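# Hang a picture frame level on a screw

## Task

Get the picture frame hanging level on the screw with nothing holding it, resting on the screw's shank (not its head) at the frame's balance point, while the loose display board is still standing up on its own at the end.

## Robot and tools

Robot: two arms, left_arm and right_arm, each ending in a two-finger gripper. Calibrated bases in the scene frame: left_arm (+0.003, +0.236, +0.049) m, quat_wxyz (+1.000, 0, 0, -0.003); right_arm (+0.012, -0.304, +0.049) m, quat_wxyz (+1.000, 0, 0, -0.012). A camera stand is fixed behind the arms.

Frame: the scene frame has its origin at table-top height midway between the nominal bases; +x points out over the table, +y toward left_arm, +z up. Arm names do not match image left/right. Gripper axes: fingers point along its +z, and close along its y. end_effector_position is the point between the finger pads, roughly 5 mm short of the tips. Reported poses can be a few cm off, more at long reach.

Row format (used by every moving call): one flat list of 16 numbers covering both arms, even if one stays still: left_arm x, y, z, qw, qx, qy, qz, opening, then right_arm in the same order. x, y, z are an absolute gripper position in metres and qw..qz an absolute orientation quaternion (w first), both in the scene frame, so each row is a pose, not an offset. Opening runs from -1 (closed) to +1 (fully open, 0.070 m). Closing fully takes at least about 1.0 s. To keep an arm or its orientation unchanged, resend the exact same pose and quaternion you used before rather than the last reported one, which drifts.

execute_actions(actions, cameras): actions is a list holding one item or nothing. Empty list: just reports state (and images by default). {"rows": [...], "steps": N}: runs 1 to 15 rows, one per control step of 1/30 s (default 15 steps; the last row repeats if rows run out); needs at least 5 steps. In this call each target must lie within 0.6 m of that arm's last reported position along each of its gripper's axes, or the call is refused and nothing is sent. {"steps": N} (up to 300) waits. The result is read 5 steps before the action ends; those steps run afterward. cameras: list of names (cam_head_left, cam_head_right, cam_left_wrist, cam_right_wrist), ["all"], or []; images only arrive if asked or if actions is empty.

move(target, speed, blend, grip_force, blocking, cameras): straight-line gripper paths toward one 16-number row or a list of up to 15 rows (no 0.6 m rule). speed: m/s per arm path, 0.002 to 2.2, default 0.25 (rotation up to twice that in rad/s), one value or one per target. blend: corner rounding radius in m for lists, default 0 (full stop at each). grip_force: newtons per finger pad, 5 to 20, one value or one per arm; persists. blocking=false returns about 0.5 s after start. All paths finish together, last at least 0.5 s and are cut off after 10 s. Changed openings in later targets are applied on arrival with all arms paused. The result adds a move: line giving the ending (done = within 3 mm and 2 degrees; off_target, moving, held, fault) and limits (paced = pose clipped; held = steps withheld). done does not mean no contact. Paths do not avoid obstacles or the other arm; faster moves lag, stray and hit harder; pushing a target beyond a contact presses harder. Avoid paths passing near an arm's own base (posture can flip).



Results: end_effector_position and end_effector_quat_wxyz per arm, Hand target (the pose now being driven toward), grip_measured (same scale as opening; command about 0.05 below the reading at first contact for a firm grip, less for lighter), Joint positions (last value is finger opening in m), joint torques (include arm weight, noisy, offset), motor temperatures. Omitted lines in partial results are small temperature changes and the scene number. MOTOR HOT appears at 65 °C; at 80 °C that arm goes limp for 30 to 60 s or more. TORQUE FAULT: an arm freezes 10 s when contact torque hits a load limit (waist, shoulder, elbow 21.6 N m; wrist joints 7.52 N m, but wrist motors only supply about 4 N m, held weight included).

Control details: orientation commands are clipped to 32 degrees from the measured one each step; IK favours position. Joint ranges (rad): waist -2.618 to 2.618, shoulder 0.000 to 3.140, elbow -2.967 to 0.000 (straight at -2.831), forearm roll -1.745 to 1.745, wrist pitch -1.220 to 1.220, wrist roll -2.094 to 2.094. The clearance check blocks arm-to-arm closeness (not fingers) but may miss contact; any moderate collision or squeeze between arms, including gripping the other arm's fingers, can fail the scene. The robot keeps running while you think.

Cameras: cam_head_left and cam_head_right (fixed, 896x504) and one wrist camera per arm; calibration is approximate, wrist views may lag during motion.

Avoid: dropping the frame or releasing it while it swings, knocking over the loose display board, hard pushes, striking fixed or heavy objects, anything leaving the table, and arm stops. Objects may occasionally be nudged by outside disturbances.

Each tool is called after "Call:" as name(argument=value, ...), one argument or row to a line, values as JSON.

## Session

Call:
execute_actions(
  actions=[],
)

Scene clock: 0.00 s of 4500.00 s.
left_arm: end_effector_position=(+0.3510, +0.5999, +0.2155) grip_measured=+0.59 end_effector_quat_wxyz=(+0.247, -0.380, +0.744, +0.491) | right_arm: end_effector_position=(+0.3748, -0.3621, +0.2306) grip_measured=+0.98 end_effector_quat_wxyz=(+0.266, -0.127, +0.954, +0.046)
Joint positions: left_arm=[0.435 2.012 -1.399 1.391 1.016 -1.325 0.056] | right_arm=[-0.326 1.505 -1.187 0.405 0.93 -0.792 0.069]
Joint torques (N m): no reading
Motor temperatures (°C): left_arm=[31 31 32 33 36 30] | right_arm=[30 30 33 35 39 32]
Hand target: left_arm +0.3510, +0.5999, +0.2155; +0.247, -0.380, +0.744, +0.491 | right_arm +0.3748, -0.3621, +0.2306; +0.266, -0.127, +0.954, +0.046

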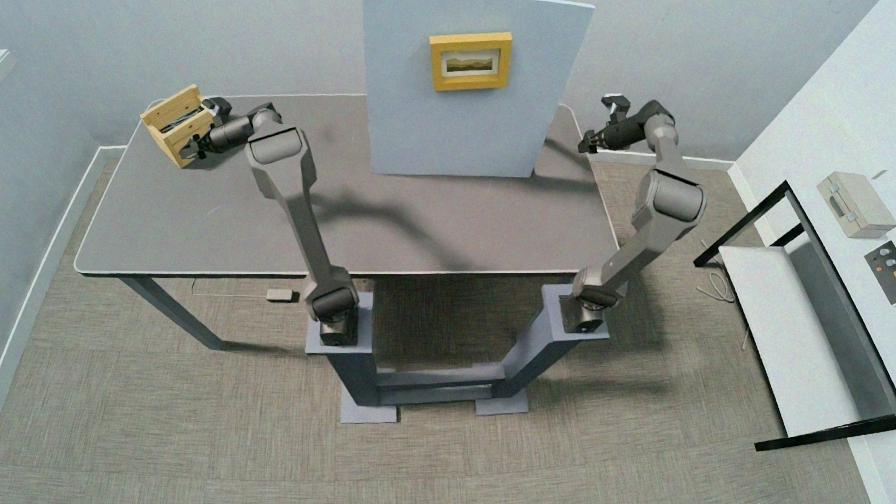

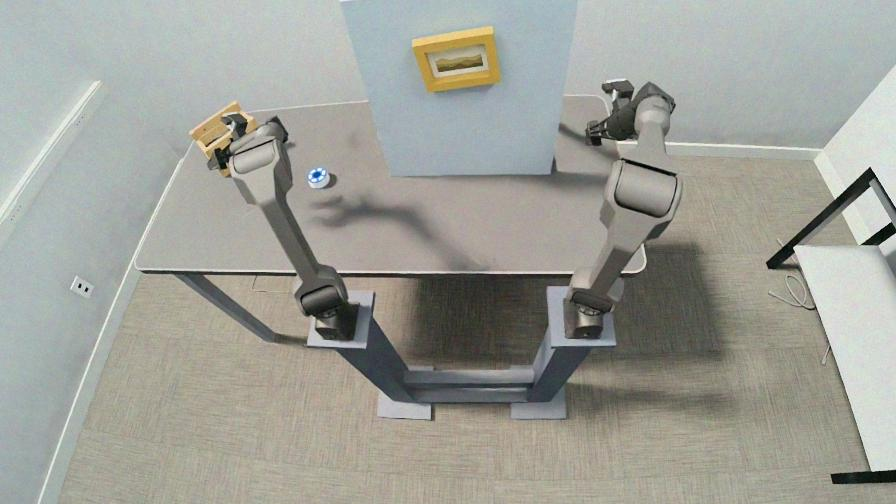

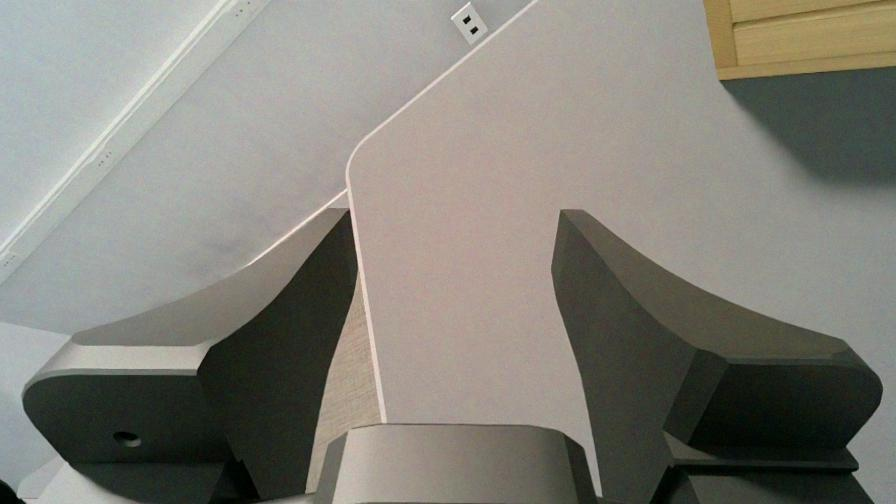

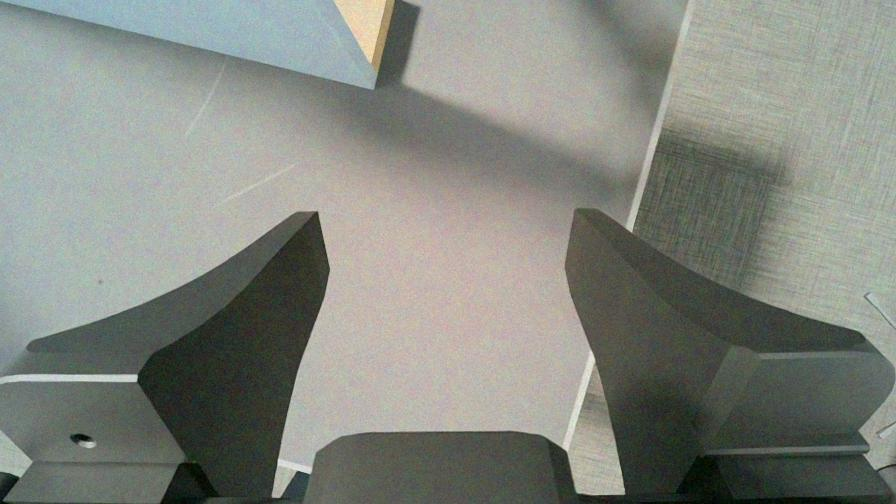

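Call:
zoom_image(
  camera="cam_head_left",
  region=[350, 0, 610, 190],
)

Call:
zoom_image(
  camera="cam_head_right",
  region=[330, 0, 590, 190],
)

Call:
zoom_image(
  camera="cam_head_left",
  region=[410, 20, 530, 100],
)

Call:
zoom_image(
  camera="cam_head_right",
  region=[400, 15, 520, 100],
)

Call:
zoom_image(
  camera="cam_head_right",
  region=[160, 80, 360, 220],
)

Scaled by 1.938 from the camera's 896x504 image, which has a finer 1280x720 frame.

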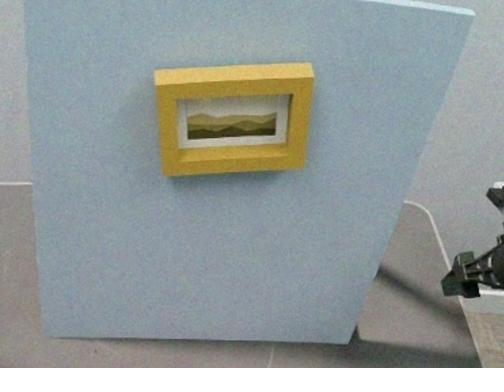

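Scaled by 1.938 from the camera's 896x504 image, which has a finer 1280x720 frame.

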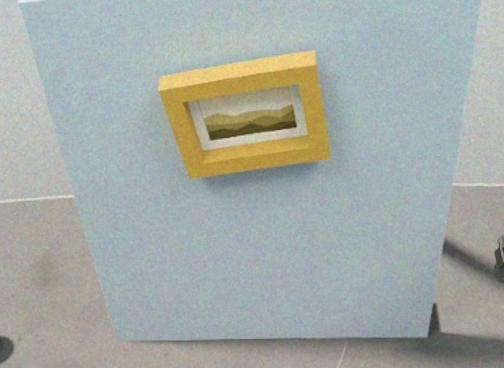

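Scaled by 4.200 from the camera's 896x504 image, which has a finer 1280x720 frame.

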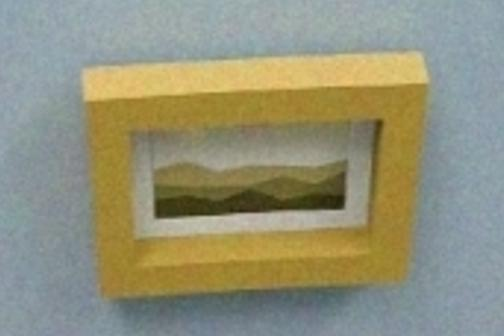

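Scaled by 4.200 from the camera's 896x504 image, which has a finer 1280x720 frame.

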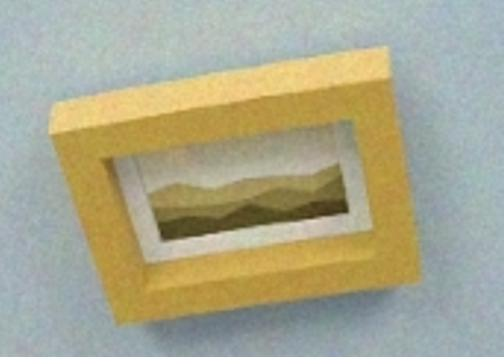

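Scaled by 2.520 from the camera's 896x504 image, which has a finer 1280x720 frame.

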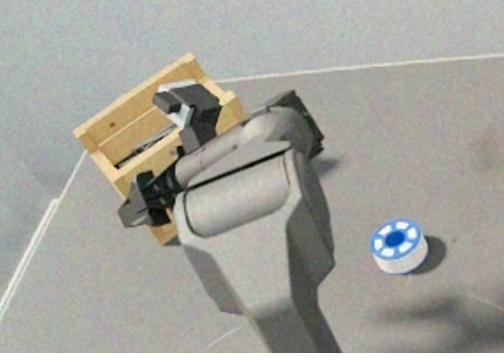

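Call:
move(
  target=[0.355, 0.14, 0.42, 0.718, 0.2795, 0.4145, -0.484, -0.5, 0.3748, -0.3621, 0.2306, 0.266, -0.127, 0.954, 0.046, 0.98],
  speed=0.5,
  cameras=["all"],
)

Scene clock: 15.27 s of 4500.00 s.
left_arm: end_effector_position=(+0.3549, +0.1393, +0.4207) grip_measured=-0.50 end_effector_quat_wxyz=(+0.716, +0.169, +0.577, -0.355) | right_arm: end_effector_position=(+0.3747, -0.3620, +0.2306) grip_measured=+0.98 end_effector_quat_wxyz=(+0.266, -0.127, +0.954, +0.046)
Joint positions: left_arm=[0.244 1.321 -0.758 1.022 -1.218 -1.085 0.018] | right_arm=[-0.326 1.505 -1.187 0.405 0.931 -0.792 0.069]
Joint torques (N m): left_arm=[0.64 -3.53 -2.65 -0.53 -0.82 -0.03] | right_arm=[-0.48 -4.19 -4.6 0.41 -0.21 0.25]
Hand target: left_arm +0.3551, +0.1396, +0.4202; +0.715, +0.169, +0.578, -0.355 | right_arm +0.3748, -0.3621, +0.2306; +0.266, -0.127, +0.954, +0.046
Off the commanded pose: left_arm 0.001 m, 27 deg | right_arm 0.000 m, 0 deg.
joint sent to its limit (left arm) — joint 5 (wrist pitch), lower limit.
Kept back: nothing.
move: off_target (left_arm)
camera_calibration:
cam_left_wrist: T_world_to_cam=[[-0.686012, -0.708977, 0.163519, 0.277006], [-0.330351, 0.103266, -0.938192, 0.498169], [0.648271, -0.69763, -0.305053, 0.117125], [0, 0, 0, 1]] pos_world=[0.278672, 0.226657, 0.457812]
cam_right_wrist: T_world_to_cam=[[0.230235, -0.972632, -0.0312969, -0.430475], [-0.966323, -0.232304, 0.1107, 0.246108], [-0.114941, 0.00475584, -0.993361, 0.392126], [0, 0, 0, 1]] pos_world=[0.382002, -0.363387, 0.348806]

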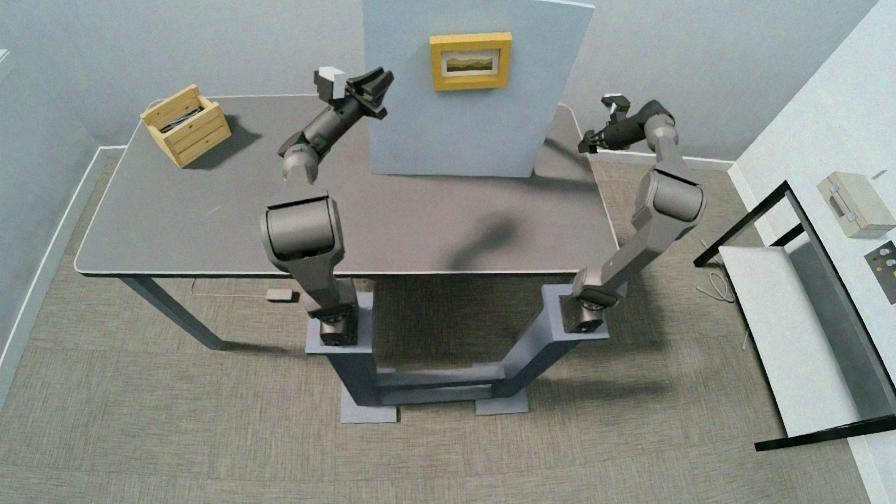

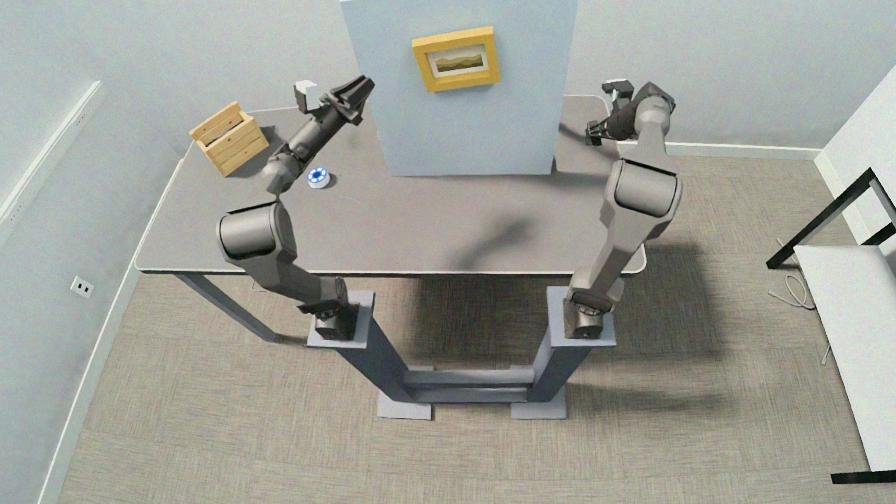

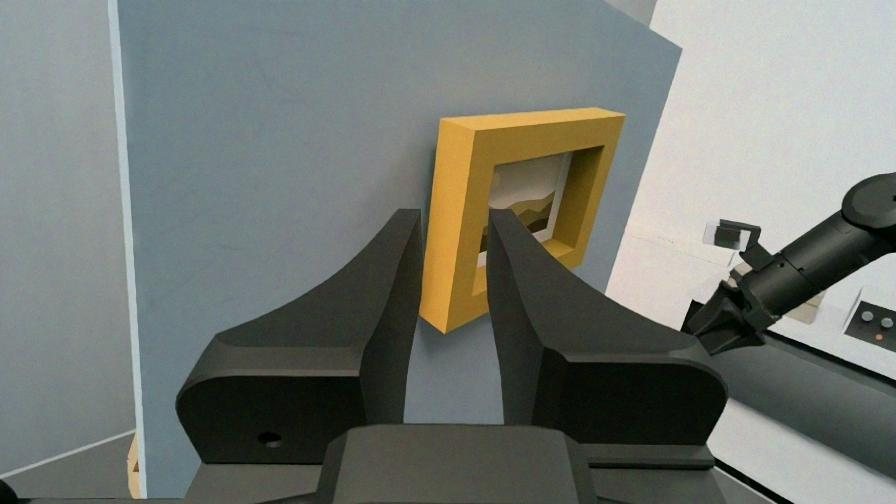

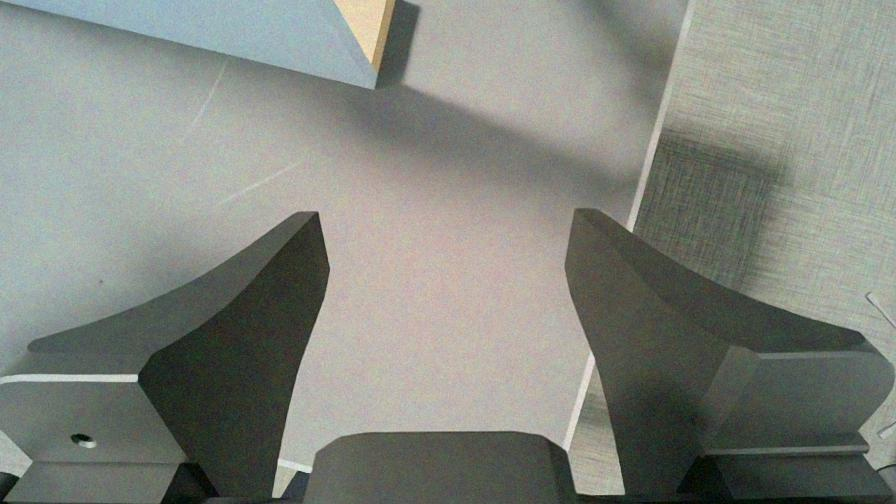

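Call:
zoom_image(
  camera="cam_left_wrist",
  region=[380, 90, 680, 350],
)

Scaled by 1.680 from the camera's 896x504 image, which has a finer 1280x720 frame.

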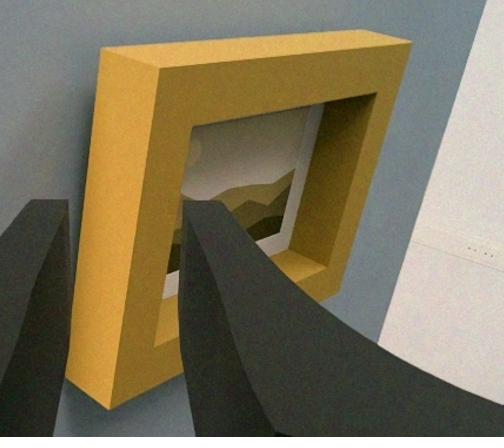

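Call:
move(
  target=[0.395, -0.05, 0.56, 0.318, 0.2046, 0.923, -0.0705, -0.5, 0.3748, -0.3621, 0.2306, 0.266, -0.127, 0.954, 0.046, 0.98],
  speed=0.4,
  cameras=["cam_left_wrist"],
)

Call:
zoom_image(
  camera="cam_left_wrist",
  region=[200, 0, 696, 400],
)

Scene clock: 18.53 s of 4500.00 s.
left_arm: end_effector_position=(+0.3952, -0.0500, +0.5596) grip_measured=-0.50 end_effector_quat_wxyz=(+0.702, +0.186, +0.619, -0.299) | right_arm: end_effector_position=(+0.3747, -0.3620, +0.2306) grip_measured=+0.98 end_effector_quat_wxyz=(+0.266, -0.127, +0.954, +0.046)
Joint positions: left_arm=[-0.575 1.522 -1.62 1.738 -0.114 -1.869 0.017] | right_arm=[-0.326 1.505 -1.187 0.405 0.931 -0.792 0.069]
Joint torques (N m): left_arm=[-0.6 -6.94 -3.09 0.06 0.11 0] | right_arm=[-0.49 -4.18 -4.61 0.41 -0.21 0.27]
Hand target: left_arm +0.3950, -0.0499, +0.5597; +0.702, +0.186, +0.619, -0.299 | right_arm +0.3748, -0.3621, +0.2306; +0.266, -0.127, +0.954, +0.046
Off the commanded pose: left_arm 0.000 m, 63 deg; orientation clipped | right_arm 0.000 m, 0 deg.
joint sent to its limit (left arm) — joint 4 (forearm roll), upper limit.
Kept back: nothing.
move: off_target (left_arm); limits=paced
camera_calibration:
cam_left_wrist: T_world_to_cam=[[-0.631225, -0.768874, 0.101923, 0.157482], [-0.381909, 0.193745, -0.903664, 0.66695], [0.675056, -0.609341, -0.415936, 0.0572813], [0, 0, 0, 1]] pos_world=[0.315452, 0.0267688, 0.610473]
Images, in order (width x height): cam_left_wrist 896x504.

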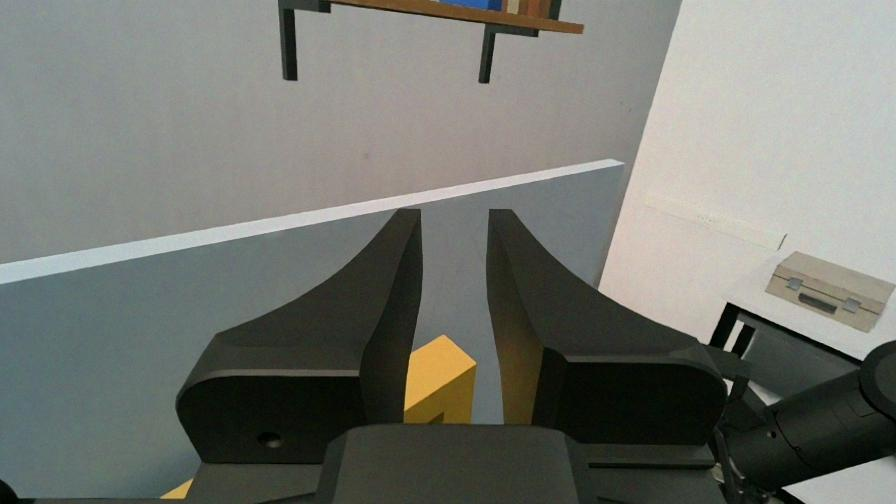

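Scaled by 1.016 from the camera's 896x504 image, which has a finer 1280x720 frame.

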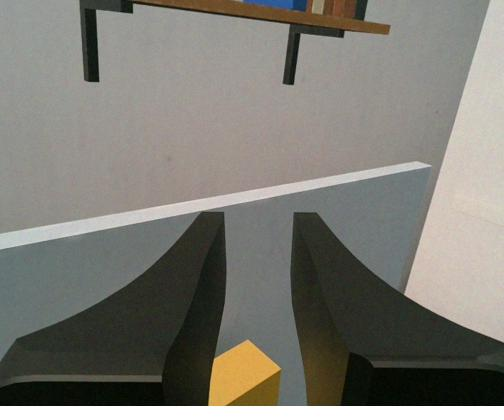

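Call:
move(
  target=[
    [0.28, 0.16, 0.45, 0.3256, 0, 0.9455, 0, -0.5, 0.3748, -0.3621, 0.2306, 0.266, -0.127, 0.954, 0.046, 0.98],
    [0.395, -0.05, 0.56, 0.318, 0.2046, 0.923, -0.0705, -0.5, 0.3748, -0.3621, 0.2306, 0.266, -0.127, 0.954, 0.046, 0.98],
  ],
  speed=0.5,
  cameras=["cam_left_wrist"],
)

Call:
zoom_image(
  camera="cam_left_wrist",
  region=[200, 0, 696, 400],
)

Scene clock: 24.17 s of 4500.00 s.
left_arm: end_effector_position=(+0.3950, -0.0499, +0.5596) grip_measured=-0.50 end_effector_quat_wxyz=(+0.702, +0.186, +0.619, -0.299) | right_arm: end_effector_position=(+0.3747, -0.3620, +0.2306) grip_measured=+0.98 end_effector_quat_wxyz=(+0.266, -0.127, +0.954, +0.046)
Joint positions: left_arm=[-0.575 1.521 -1.619 1.738 -0.113 -1.868 0.017] | right_arm=[-0.326 1.505 -1.187 0.405 0.931 -0.792 0.069]
Joint torques (N m): left_arm=[-0.72 -7.03 -2.97 0.21 0.14 -0.06] | right_arm=[-0.49 -4.2 -4.61 0.4 -0.21 0.26]
Hand target: left_arm +0.3950, -0.0499, +0.5596; +0.702, +0.186, +0.619, -0.298 | right_arm +0.3748, -0.3621, +0.2306; +0.266, -0.127, +0.954, +0.046
Off the commanded pose: left_arm 0.000 m, 63 deg; orientation clipped | right_arm 0.000 m, 0 deg.
joint sent to its limit (left arm) — joint 4 (forearm roll), upper limit.
Kept back: nothing.
move: off_target (left_arm); limits=paced
camera_calibration:
cam_left_wrist: T_world_to_cam=[[-0.63085, -0.769236, 0.101511, 0.15751], [-0.38183, 0.193888, -0.903667, 0.666756], [0.675451, -0.608838, -0.416031, 0.057295], [0, 0, 0, 1]] pos_world=[0.315252, 0.0267693, 0.610373]
Images, in order (width x height): cam_left_wrist 896x504.

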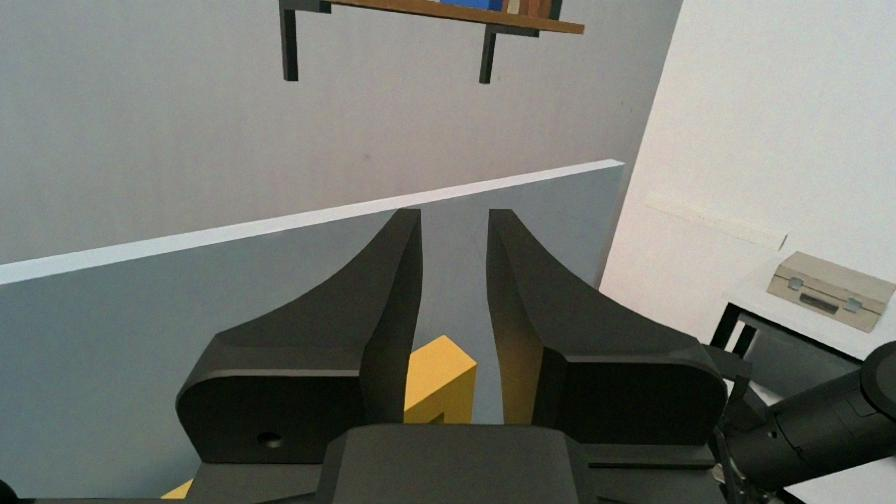

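Scaled by 1.016 from the camera's 896x504 image, which has a finer 1280x720 frame.

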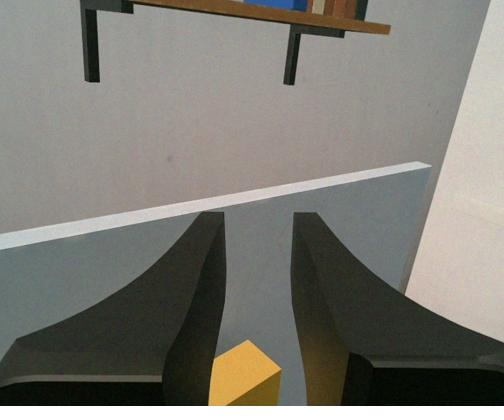

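Call:
execute_actions(
  actions=[],
  cameras=["cam_head_left","cam_head_right"],
)

Call:
zoom_image(
  camera="cam_head_left",
  region=[360, 0, 530, 100],
)

Call:
zoom_image(
  camera="cam_head_right",
  region=[330, 0, 500, 100],
)

Scene clock: 25.13 s of 4500.00 s.
left_arm: end_effector_position=(+0.3952, -0.0497, +0.5596) grip_measured=-0.50 end_effector_quat_wxyz=(+0.702, +0.185, +0.619, -0.298) | right_arm: end_effector_position=(+0.3747, -0.3620, +0.2306) grip_measured=+0.98 end_effector_quat_wxyz=(+0.266, -0.127, +0.954, +0.046)
Joint positions: left_arm=[-0.575 1.521 -1.619 1.738 -0.112 -1.868 0.018] | right_arm=[-0.326 1.505 -1.187 0.405 0.931 -0.792 0.069]
Joint torques (N m): left_arm=[-0.27 -6.93 -2.84 0.14 -0.04 -0.1] | right_arm=[-0.49 -4.2 -4.56 0.4 -0.21 0.26]
Motor temperatures (°C): left_arm=[31 32 33 33 36 30] | right_arm=[30 31 34 35 39 32]
Hand target: left_arm +0.3950, -0.0499, +0.5596; +0.702, +0.186, +0.619, -0.298 | right_arm +0.3748, -0.3621, +0.2306; +0.266, -0.127, +0.954, +0.046
Off the commanded pose: left_arm 0.001 m, 63 deg; orientation clipped | right_arm 0.000 m, 0 deg.
Steps of this call (1-29: nothing new was sent). Readings (end_effector_position of left_arm | right_arm):
1: (+0.3952, -0.0497, +0.5596) | (+0.3747, -0.3620, +0.2306)
2: (+0.3952, -0.0497, +0.5596) | (+0.3747, -0.3620, +0.2306)
4: (+0.3952, -0.0497, +0.5596) | (+0.3747, -0.3620, +0.2306)
8: (+0.3952, -0.0497, +0.5596) | (+0.3747, -0.3620, +0.2306)
29: the state above
Images, in order (width x height): cam_head_left 896x504, cam_head_right 896x504.

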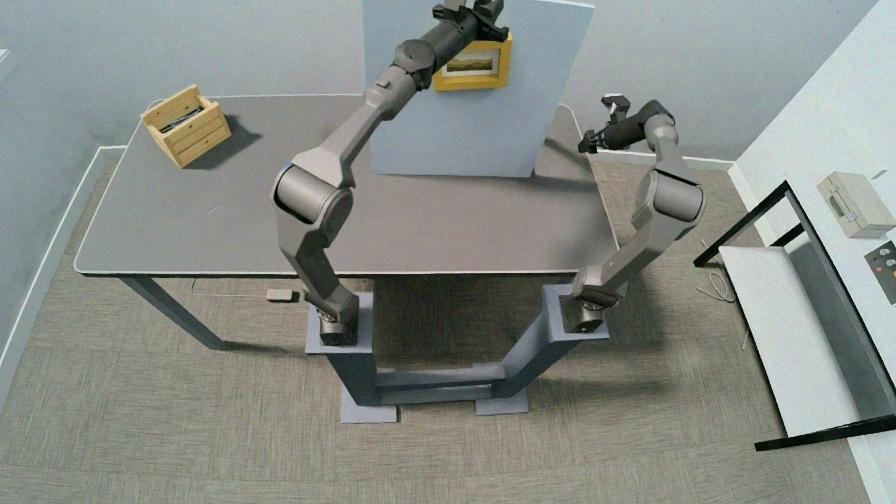

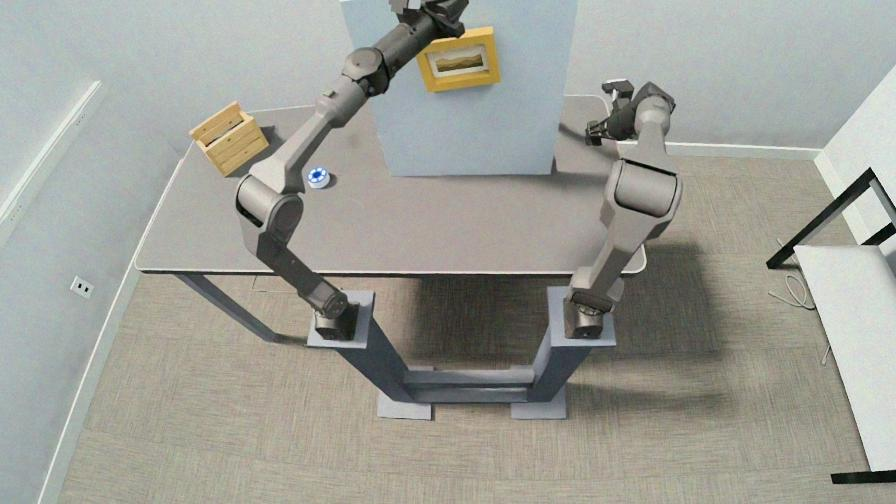

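Scaled by 2.965 from the camera's 896x504 image, which has a finer 1280x720 frame.

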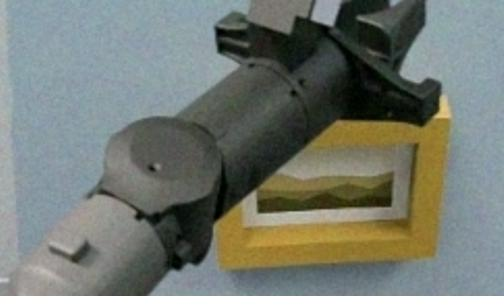

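Scaled by 2.965 from the camera's 896x504 image, which has a finer 1280x720 frame.

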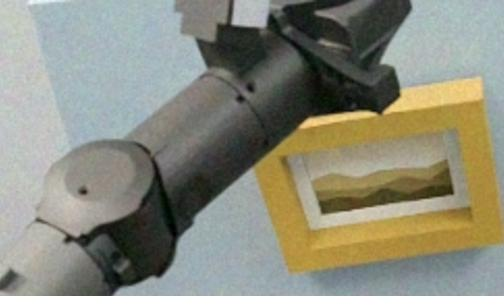

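Call:
move(
  target=[
    [0.25, 0.25, 0.40, 0.6964, -0.1228, 0.6964, 0.1228, -0.5, 0.29, -0.22, 0.38, 0.5353, 0.462, 0.5353, 0.462, 0.2],
    [0.25, 0.30, 0.35, 0.6964, -0.1228, 0.6964, 0.1228, -0.5, 0.33, -0.0453, 0.448, 0.5353, 0.462, 0.5353, 0.462, 0.2],
  ],
  speed=0.4,
  blend=0.03,
  cameras=["all"],
)

Call:
zoom_image(
  camera="cam_head_left",
  region=[400, 10, 540, 120],
)

Call:
zoom_image(
  camera="cam_head_right",
  region=[390, 0, 530, 110],
)

Scene clock: 31.27 s of 4500.00 s.
left_arm: end_effector_position=(+0.2499, +0.3000, +0.3497) grip_measured=-0.50 end_effector_quat_wxyz=(+0.695, -0.123, +0.697, +0.123) | right_arm: end_effector_position=(+0.3299, -0.0453, +0.4480) grip_measured=+0.20 end_effector_quat_wxyz=(+0.535, +0.462, +0.536, +0.462)
Joint positions: left_arm=[-0.314 0.6 -0.375 1.738 0.681 -1.787 0.018] | right_arm=[1.239 1.521 -1.317 1.528 -1.217 -0.023 0.042]
Joint torques (N m): left_arm=[-0.82 -0.88 -3.86 0.53 0.31 0.1] | right_arm=[-0.31 -5.37 -3.46 -1.28 -0.12 0.17]
Hand target: left_arm +0.2499, +0.2999, +0.3501; +0.696, -0.123, +0.697, +0.123 | right_arm +0.3300, -0.0453, +0.4480; +0.535, +0.462, +0.535, +0.462
Off the commanded pose: left_arm 0.000 m, 0 deg | right_arm 0.000 m, 0 deg.
joint sent to its limit (left arm) — joint 4 (forearm roll), upper limit.
Kept back: nothing.
move: done
camera_calibration:
cam_left_wrist: T_world_to_cam=[[0.364751, -0.93104, -0.0110118, 0.195545], [-0.526823, -0.196611, -0.826923, 0.480369], [0.767733, 0.307422, -0.562207, 0.0342584], [0, 0, 0, 1]] pos_world=[0.155443, 0.265975, 0.418642]
cam_right_wrist: T_world_to_cam=[[-0.0107579, -0.107982, -0.994095, 0.444692], [-0.610325, 0.788201, -0.0790126, 0.266147], [0.792078, 0.60587, -0.0743837, -0.0822112], [0, 0, 0, 1]] pos_world=[0.232338, -0.111949, 0.45698]

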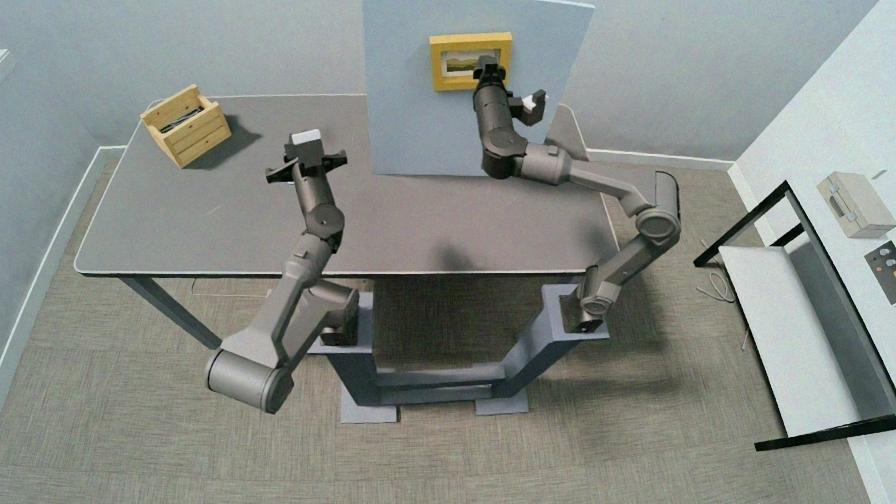

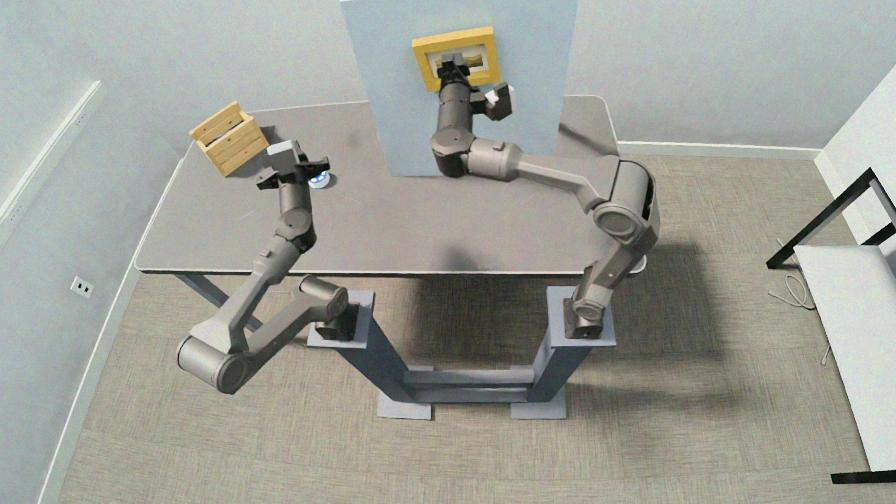

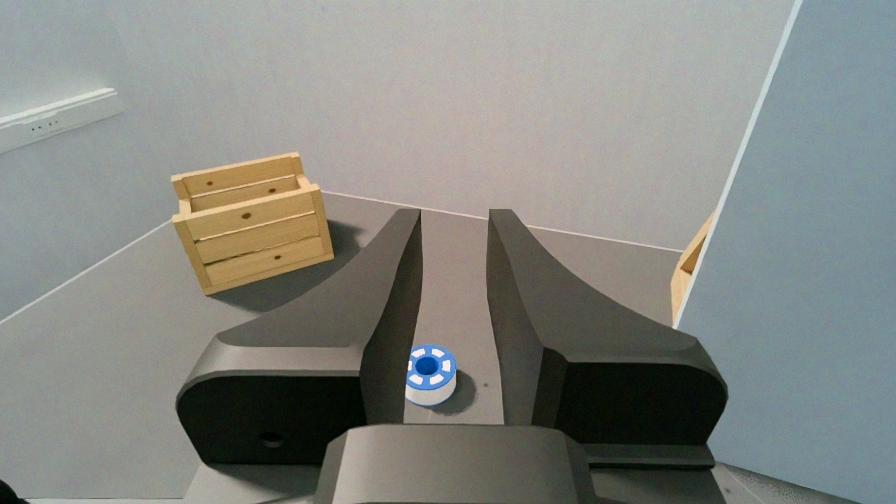

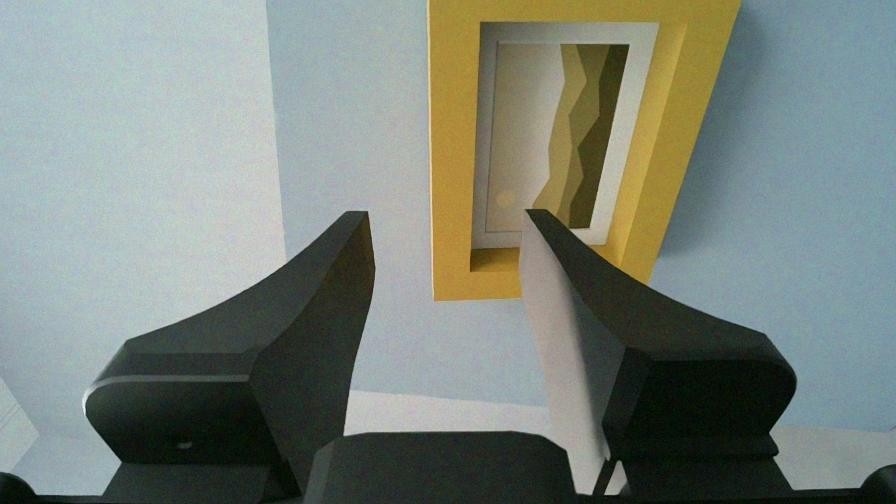

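Scaled by 3.600 from the camera's 896x504 image, which has a finer 1280x720 frame.

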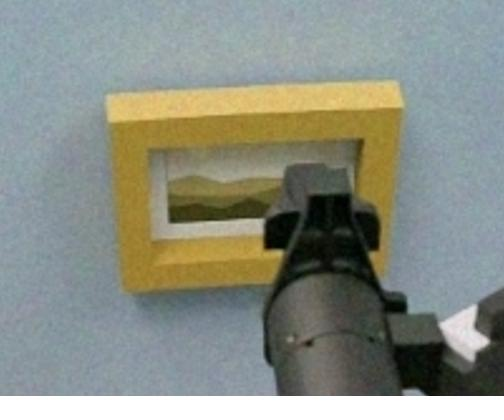

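Scaled by 3.600 from the camera's 896x504 image, which has a finer 1280x720 frame.

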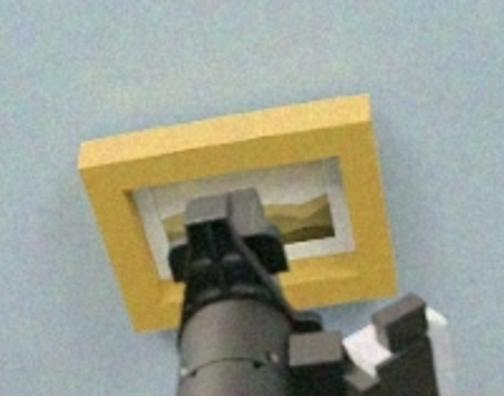

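Call:
move(
  target=[0.25, 0.30, 0.35, 0.6964, -0.1228, 0.6964, 0.1228, -0.5, 0.37, -0.02, 0.440, 0.5353, 0.462, 0.5353, 0.462, 0.2],
  speed=0.2,
  cameras=["cam_head_left","cam_head_right","cam_right_wrist"],
)

Call:
zoom_image(
  camera="cam_head_left",
  region=[400, 10, 540, 120],
)

Call:
zoom_image(
  camera="cam_head_right",
  region=[390, 0, 530, 110],
)

Scene clock: 35.20 s of 4500.00 s.
left_arm: end_effector_position=(+0.2499, +0.3000, +0.3497) grip_measured=-0.50 end_effector_quat_wxyz=(+0.695, -0.123, +0.697, +0.123) | right_arm: end_effector_position=(+0.3704, -0.0198, +0.4399) grip_measured=+0.20 end_effector_quat_wxyz=(+0.535, +0.462, +0.535, +0.462)
Joint positions: left_arm=[-0.314 0.6 -0.375 1.738 0.681 -1.787 0.018] | right_arm=[1.146 1.661 -1.449 1.511 -1.126 -0.008 0.042]
Joint torques (N m): left_arm=[-0.44 -0.45 -4 0.43 0.32 0.06] | right_arm=[0.74 -7.25 -3.6 -1.17 -0.26 -0.23]
Hand target: left_arm +0.2499, +0.2999, +0.3501; +0.696, -0.123, +0.697, +0.123 | right_arm +0.3700, -0.0200, +0.4400; +0.535, +0.462, +0.535, +0.462
Off the commanded pose: left_arm 0.000 m, 0 deg | right_arm 0.000 m, 0 deg.
joint sent to its limit (left arm) — joint 4 (forearm roll), upper limit.
Kept back: nothing.
move: done
camera_calibration:
cam_right_wrist: T_world_to_cam=[[-0.00988254, -0.107126, -0.994196, 0.439614], [-0.610418, 0.788144, -0.0788556, 0.270068], [0.792018, 0.606096, -0.0731802, -0.130854], [0, 0, 0, 1]] pos_world=[0.272838, -0.0864481, 0.448784]
Images, in order (width x height): cam_head_left 896x504, cam_head_right 896x504, cam_right_wrist 896x504.

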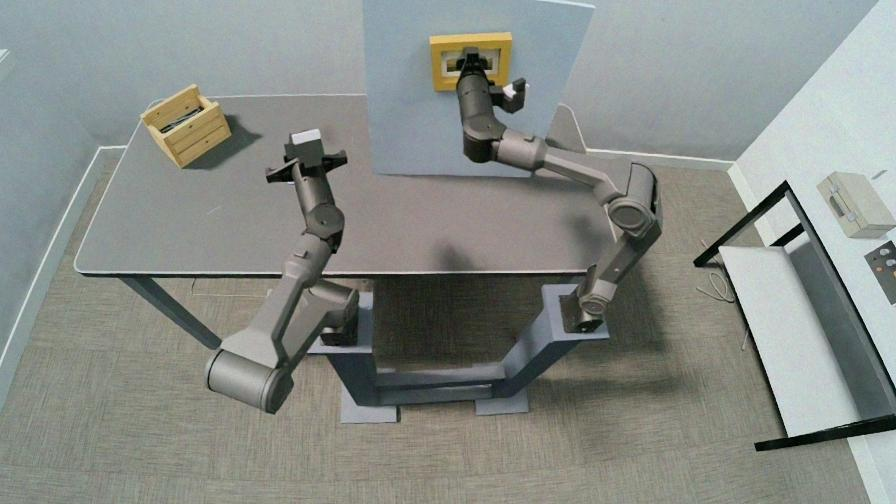

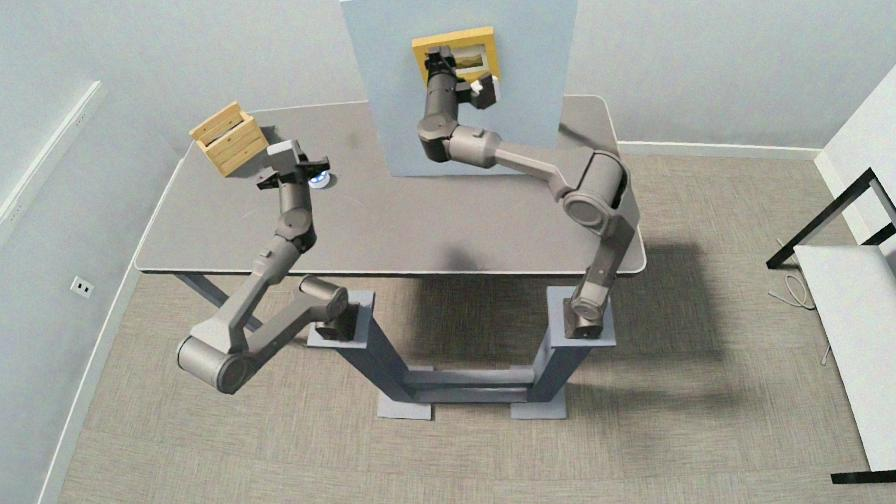

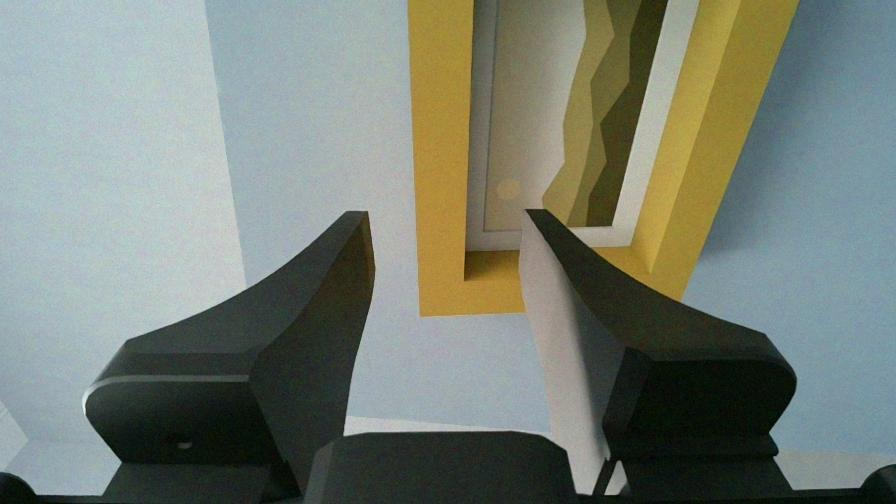

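Scaled by 3.600 from the camera's 896x504 image, which has a finer 1280x720 frame.

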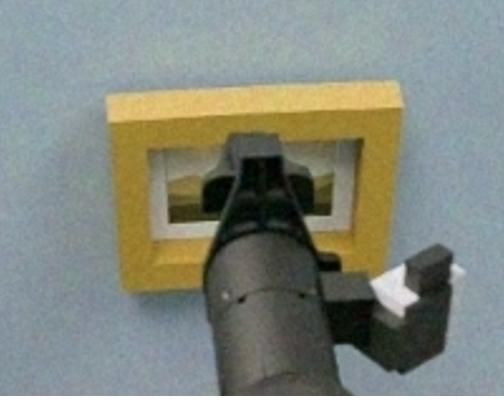

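Scaled by 3.600 from the camera's 896x504 image, which has a finer 1280x720 frame.

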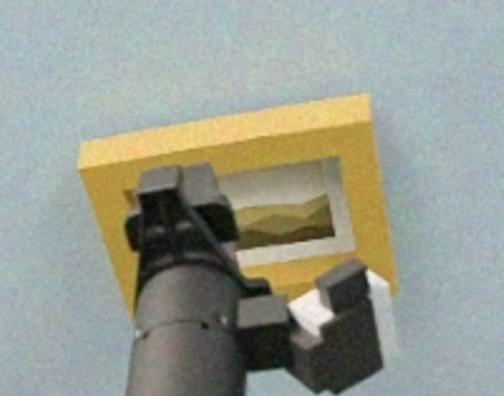

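Call:
move(
  target=[
    [0.25, 0.30, 0.35, 0.6964, -0.1228, 0.6964, 0.1228, -0.5, 0.395, -0.026, 0.441, 0.5353, 0.462, 0.5353, 0.462, 0.2],
    [0.25, 0.30, 0.35, 0.6964, -0.1228, 0.6964, 0.1228, -0.5, 0.430, -0.026, 0.441, 0.5353, 0.462, 0.5353, 0.462, 0.2],
  ],
  speed=[0.2, 0.06],
  blend=0.005,
  cameras=["cam_head_left","cam_head_right","cam_right_wrist"],
)

Call:
zoom_image(
  camera="cam_head_left",
  region=[400, 10, 540, 120],
)

Call:
zoom_image(
  camera="cam_head_right",
  region=[390, 0, 530, 110],
)

Scene clock: 39.17 s of 4500.00 s.
left_arm: end_effector_position=(+0.2499, +0.3000, +0.3497) grip_measured=-0.50 end_effector_quat_wxyz=(+0.695, -0.123, +0.697, +0.123) | right_arm: end_effector_position=(+0.4305, -0.0261, +0.4410) grip_measured=+0.20 end_effector_quat_wxyz=(+0.535, +0.462, +0.535, +0.462)
Joint positions: left_arm=[-0.314 0.6 -0.375 1.738 0.681 -1.787 0.018] | right_arm=[0.979 1.752 -1.572 1.505 -0.958 -0.033 0.042]
Joint torques (N m): left_arm=[0.38 -0.05 -3.86 0.36 0 0.03] | right_arm=[0.76 -7.51 -3.93 -0.97 -0.23 -0.1]
Hand target: left_arm +0.2499, +0.2999, +0.3501; +0.696, -0.123, +0.697, +0.123 | right_arm +0.4300, -0.0260, +0.4410; +0.535, +0.462, +0.535, +0.462
Off the commanded pose: left_arm 0.000 m, 0 deg | right_arm 0.000 m, 0 deg.
joint sent to its limit (left arm) — joint 4 (forearm roll), upper limit.
Kept back: nothing.
move: done
camera_calibration:
cam_right_wrist: T_world_to_cam=[[-0.00969046, -0.107807, -0.994125, 0.440366], [-0.610048, 0.788361, -0.0795465, 0.311946], [0.792305, 0.605693, -0.073407, -0.174515], [0, 0, 0, 1]] pos_world=[0.332839, -0.0927493, 0.449782]
Images, in order (width x height): cam_head_left 896x504, cam_head_right 896x504, cam_right_wrist 896x504.

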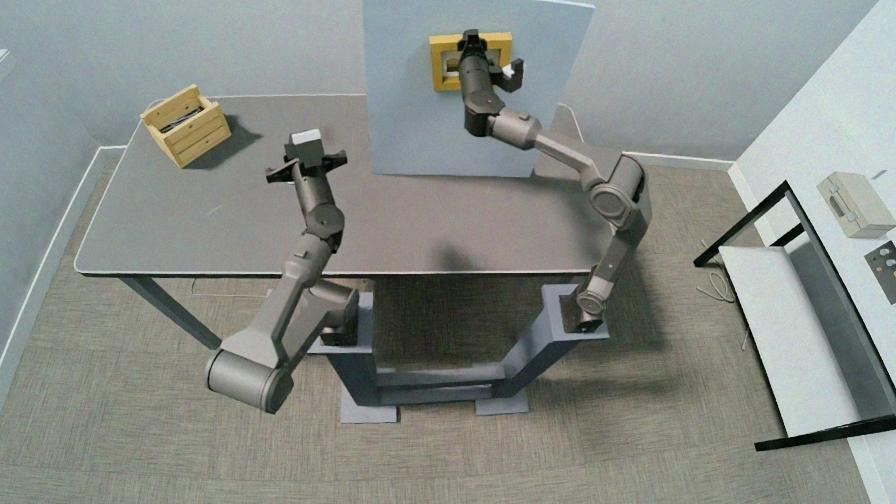

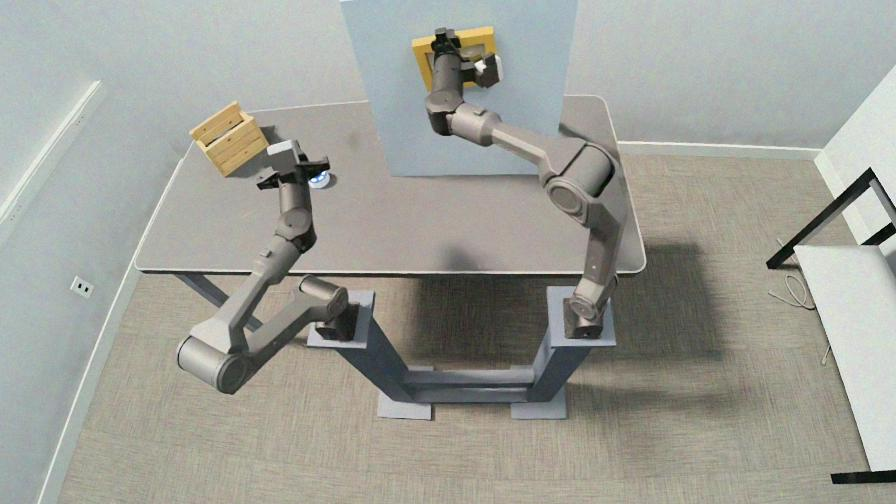

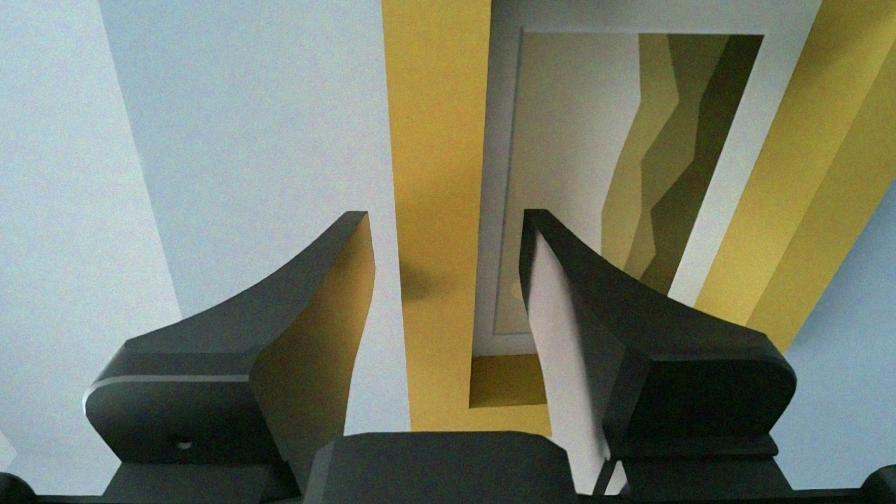

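Scaled by 3.600 from the camera's 896x504 image, which has a finer 1280x720 frame.

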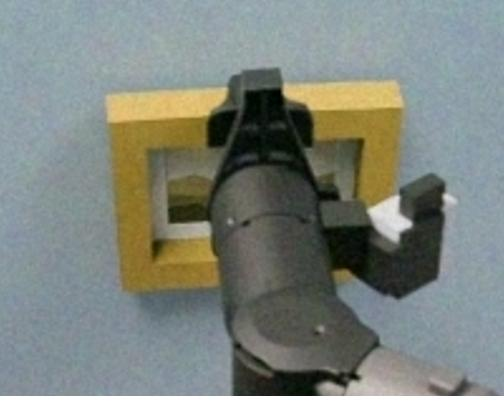

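Scaled by 3.600 from the camera's 896x504 image, which has a finer 1280x720 frame.

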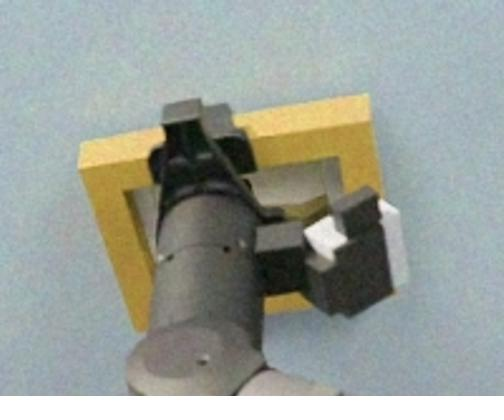

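Call:
move(
  target=[
    [0.25, 0.30, 0.35, 0.6964, -0.1228, 0.6964, 0.1228, -0.5, 0.427, -0.026, 0.442, 0.5353, 0.462, 0.5353, 0.462, 0.2],
    [0.25, 0.30, 0.35, 0.6964, -0.1228, 0.6964, 0.1228, -0.5, 0.427, -0.026, 0.442, 0.5353, 0.462, 0.5353, 0.462, -0.5],
  ],
  speed=0.06,
  grip_force=14,
  cameras=["cam_right_wrist"],
)

Scene clock: 40.90 s of 4500.00 s.
left_arm: end_effector_position=(+0.2499, +0.3000, +0.3497) grip_measured=-0.50 end_effector_quat_wxyz=(+0.695, -0.123, +0.697, +0.123) | right_arm: end_effector_position=(+0.4269, -0.0258, +0.4429) grip_measured=-0.44 end_effector_quat_wxyz=(+0.536, +0.461, +0.535, +0.463)
Joint positions: left_arm=[-0.314 0.6 -0.375 1.738 0.681 -1.787 0.017] | right_arm=[0.987 1.744 -1.567 1.504 -0.966 -0.035 0.02]
Joint torques (N m): left_arm=[0.45 0.24 -3.7 0.4 0.05 -0.02] | right_arm=[-0.28 -6.4 -3.49 -0.04 -0.34 -0.09]
Hand target: left_arm +0.2499, +0.2999, +0.3501; +0.696, -0.123, +0.697, +0.123 | right_arm +0.4270, -0.0260, +0.4420; +0.535, +0.462, +0.535, +0.462
Off the commanded pose: left_arm 0.000 m, 0 deg | right_arm 0.001 m, 0 deg.
joint sent to its limit (left arm) — joint 4 (forearm roll), upper limit.
Kept back: nothing.
grip_force (N): 14, 14
move: done
camera_calibration:
cam_right_wrist: T_world_to_cam=[[-0.00697553, -0.108691, -0.994051, 0.441137], [-0.610963, 0.787421, -0.0818102, 0.31103], [0.791629, 0.606758, -0.0718986, -0.17209], [0, 0, 0, 1]] pos_world=[0.329337, -0.0925469, 0.451585]
Images, in order (width x height): cam_right_wrist 896x504.

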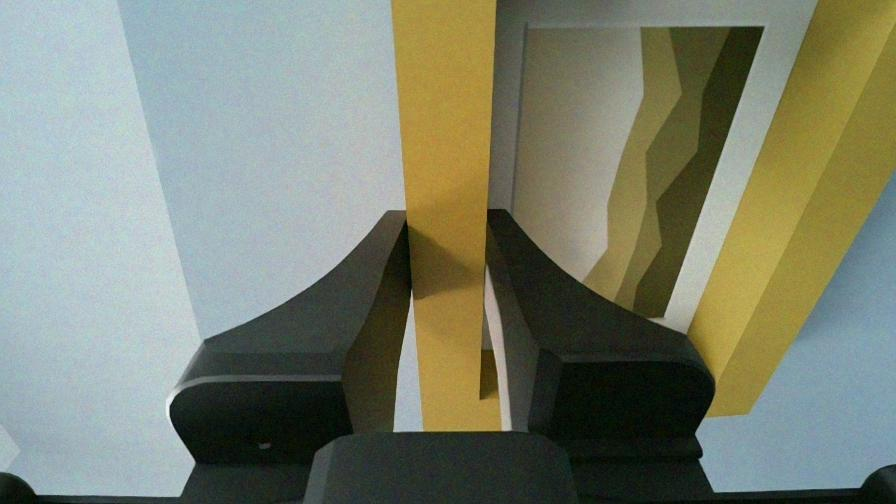

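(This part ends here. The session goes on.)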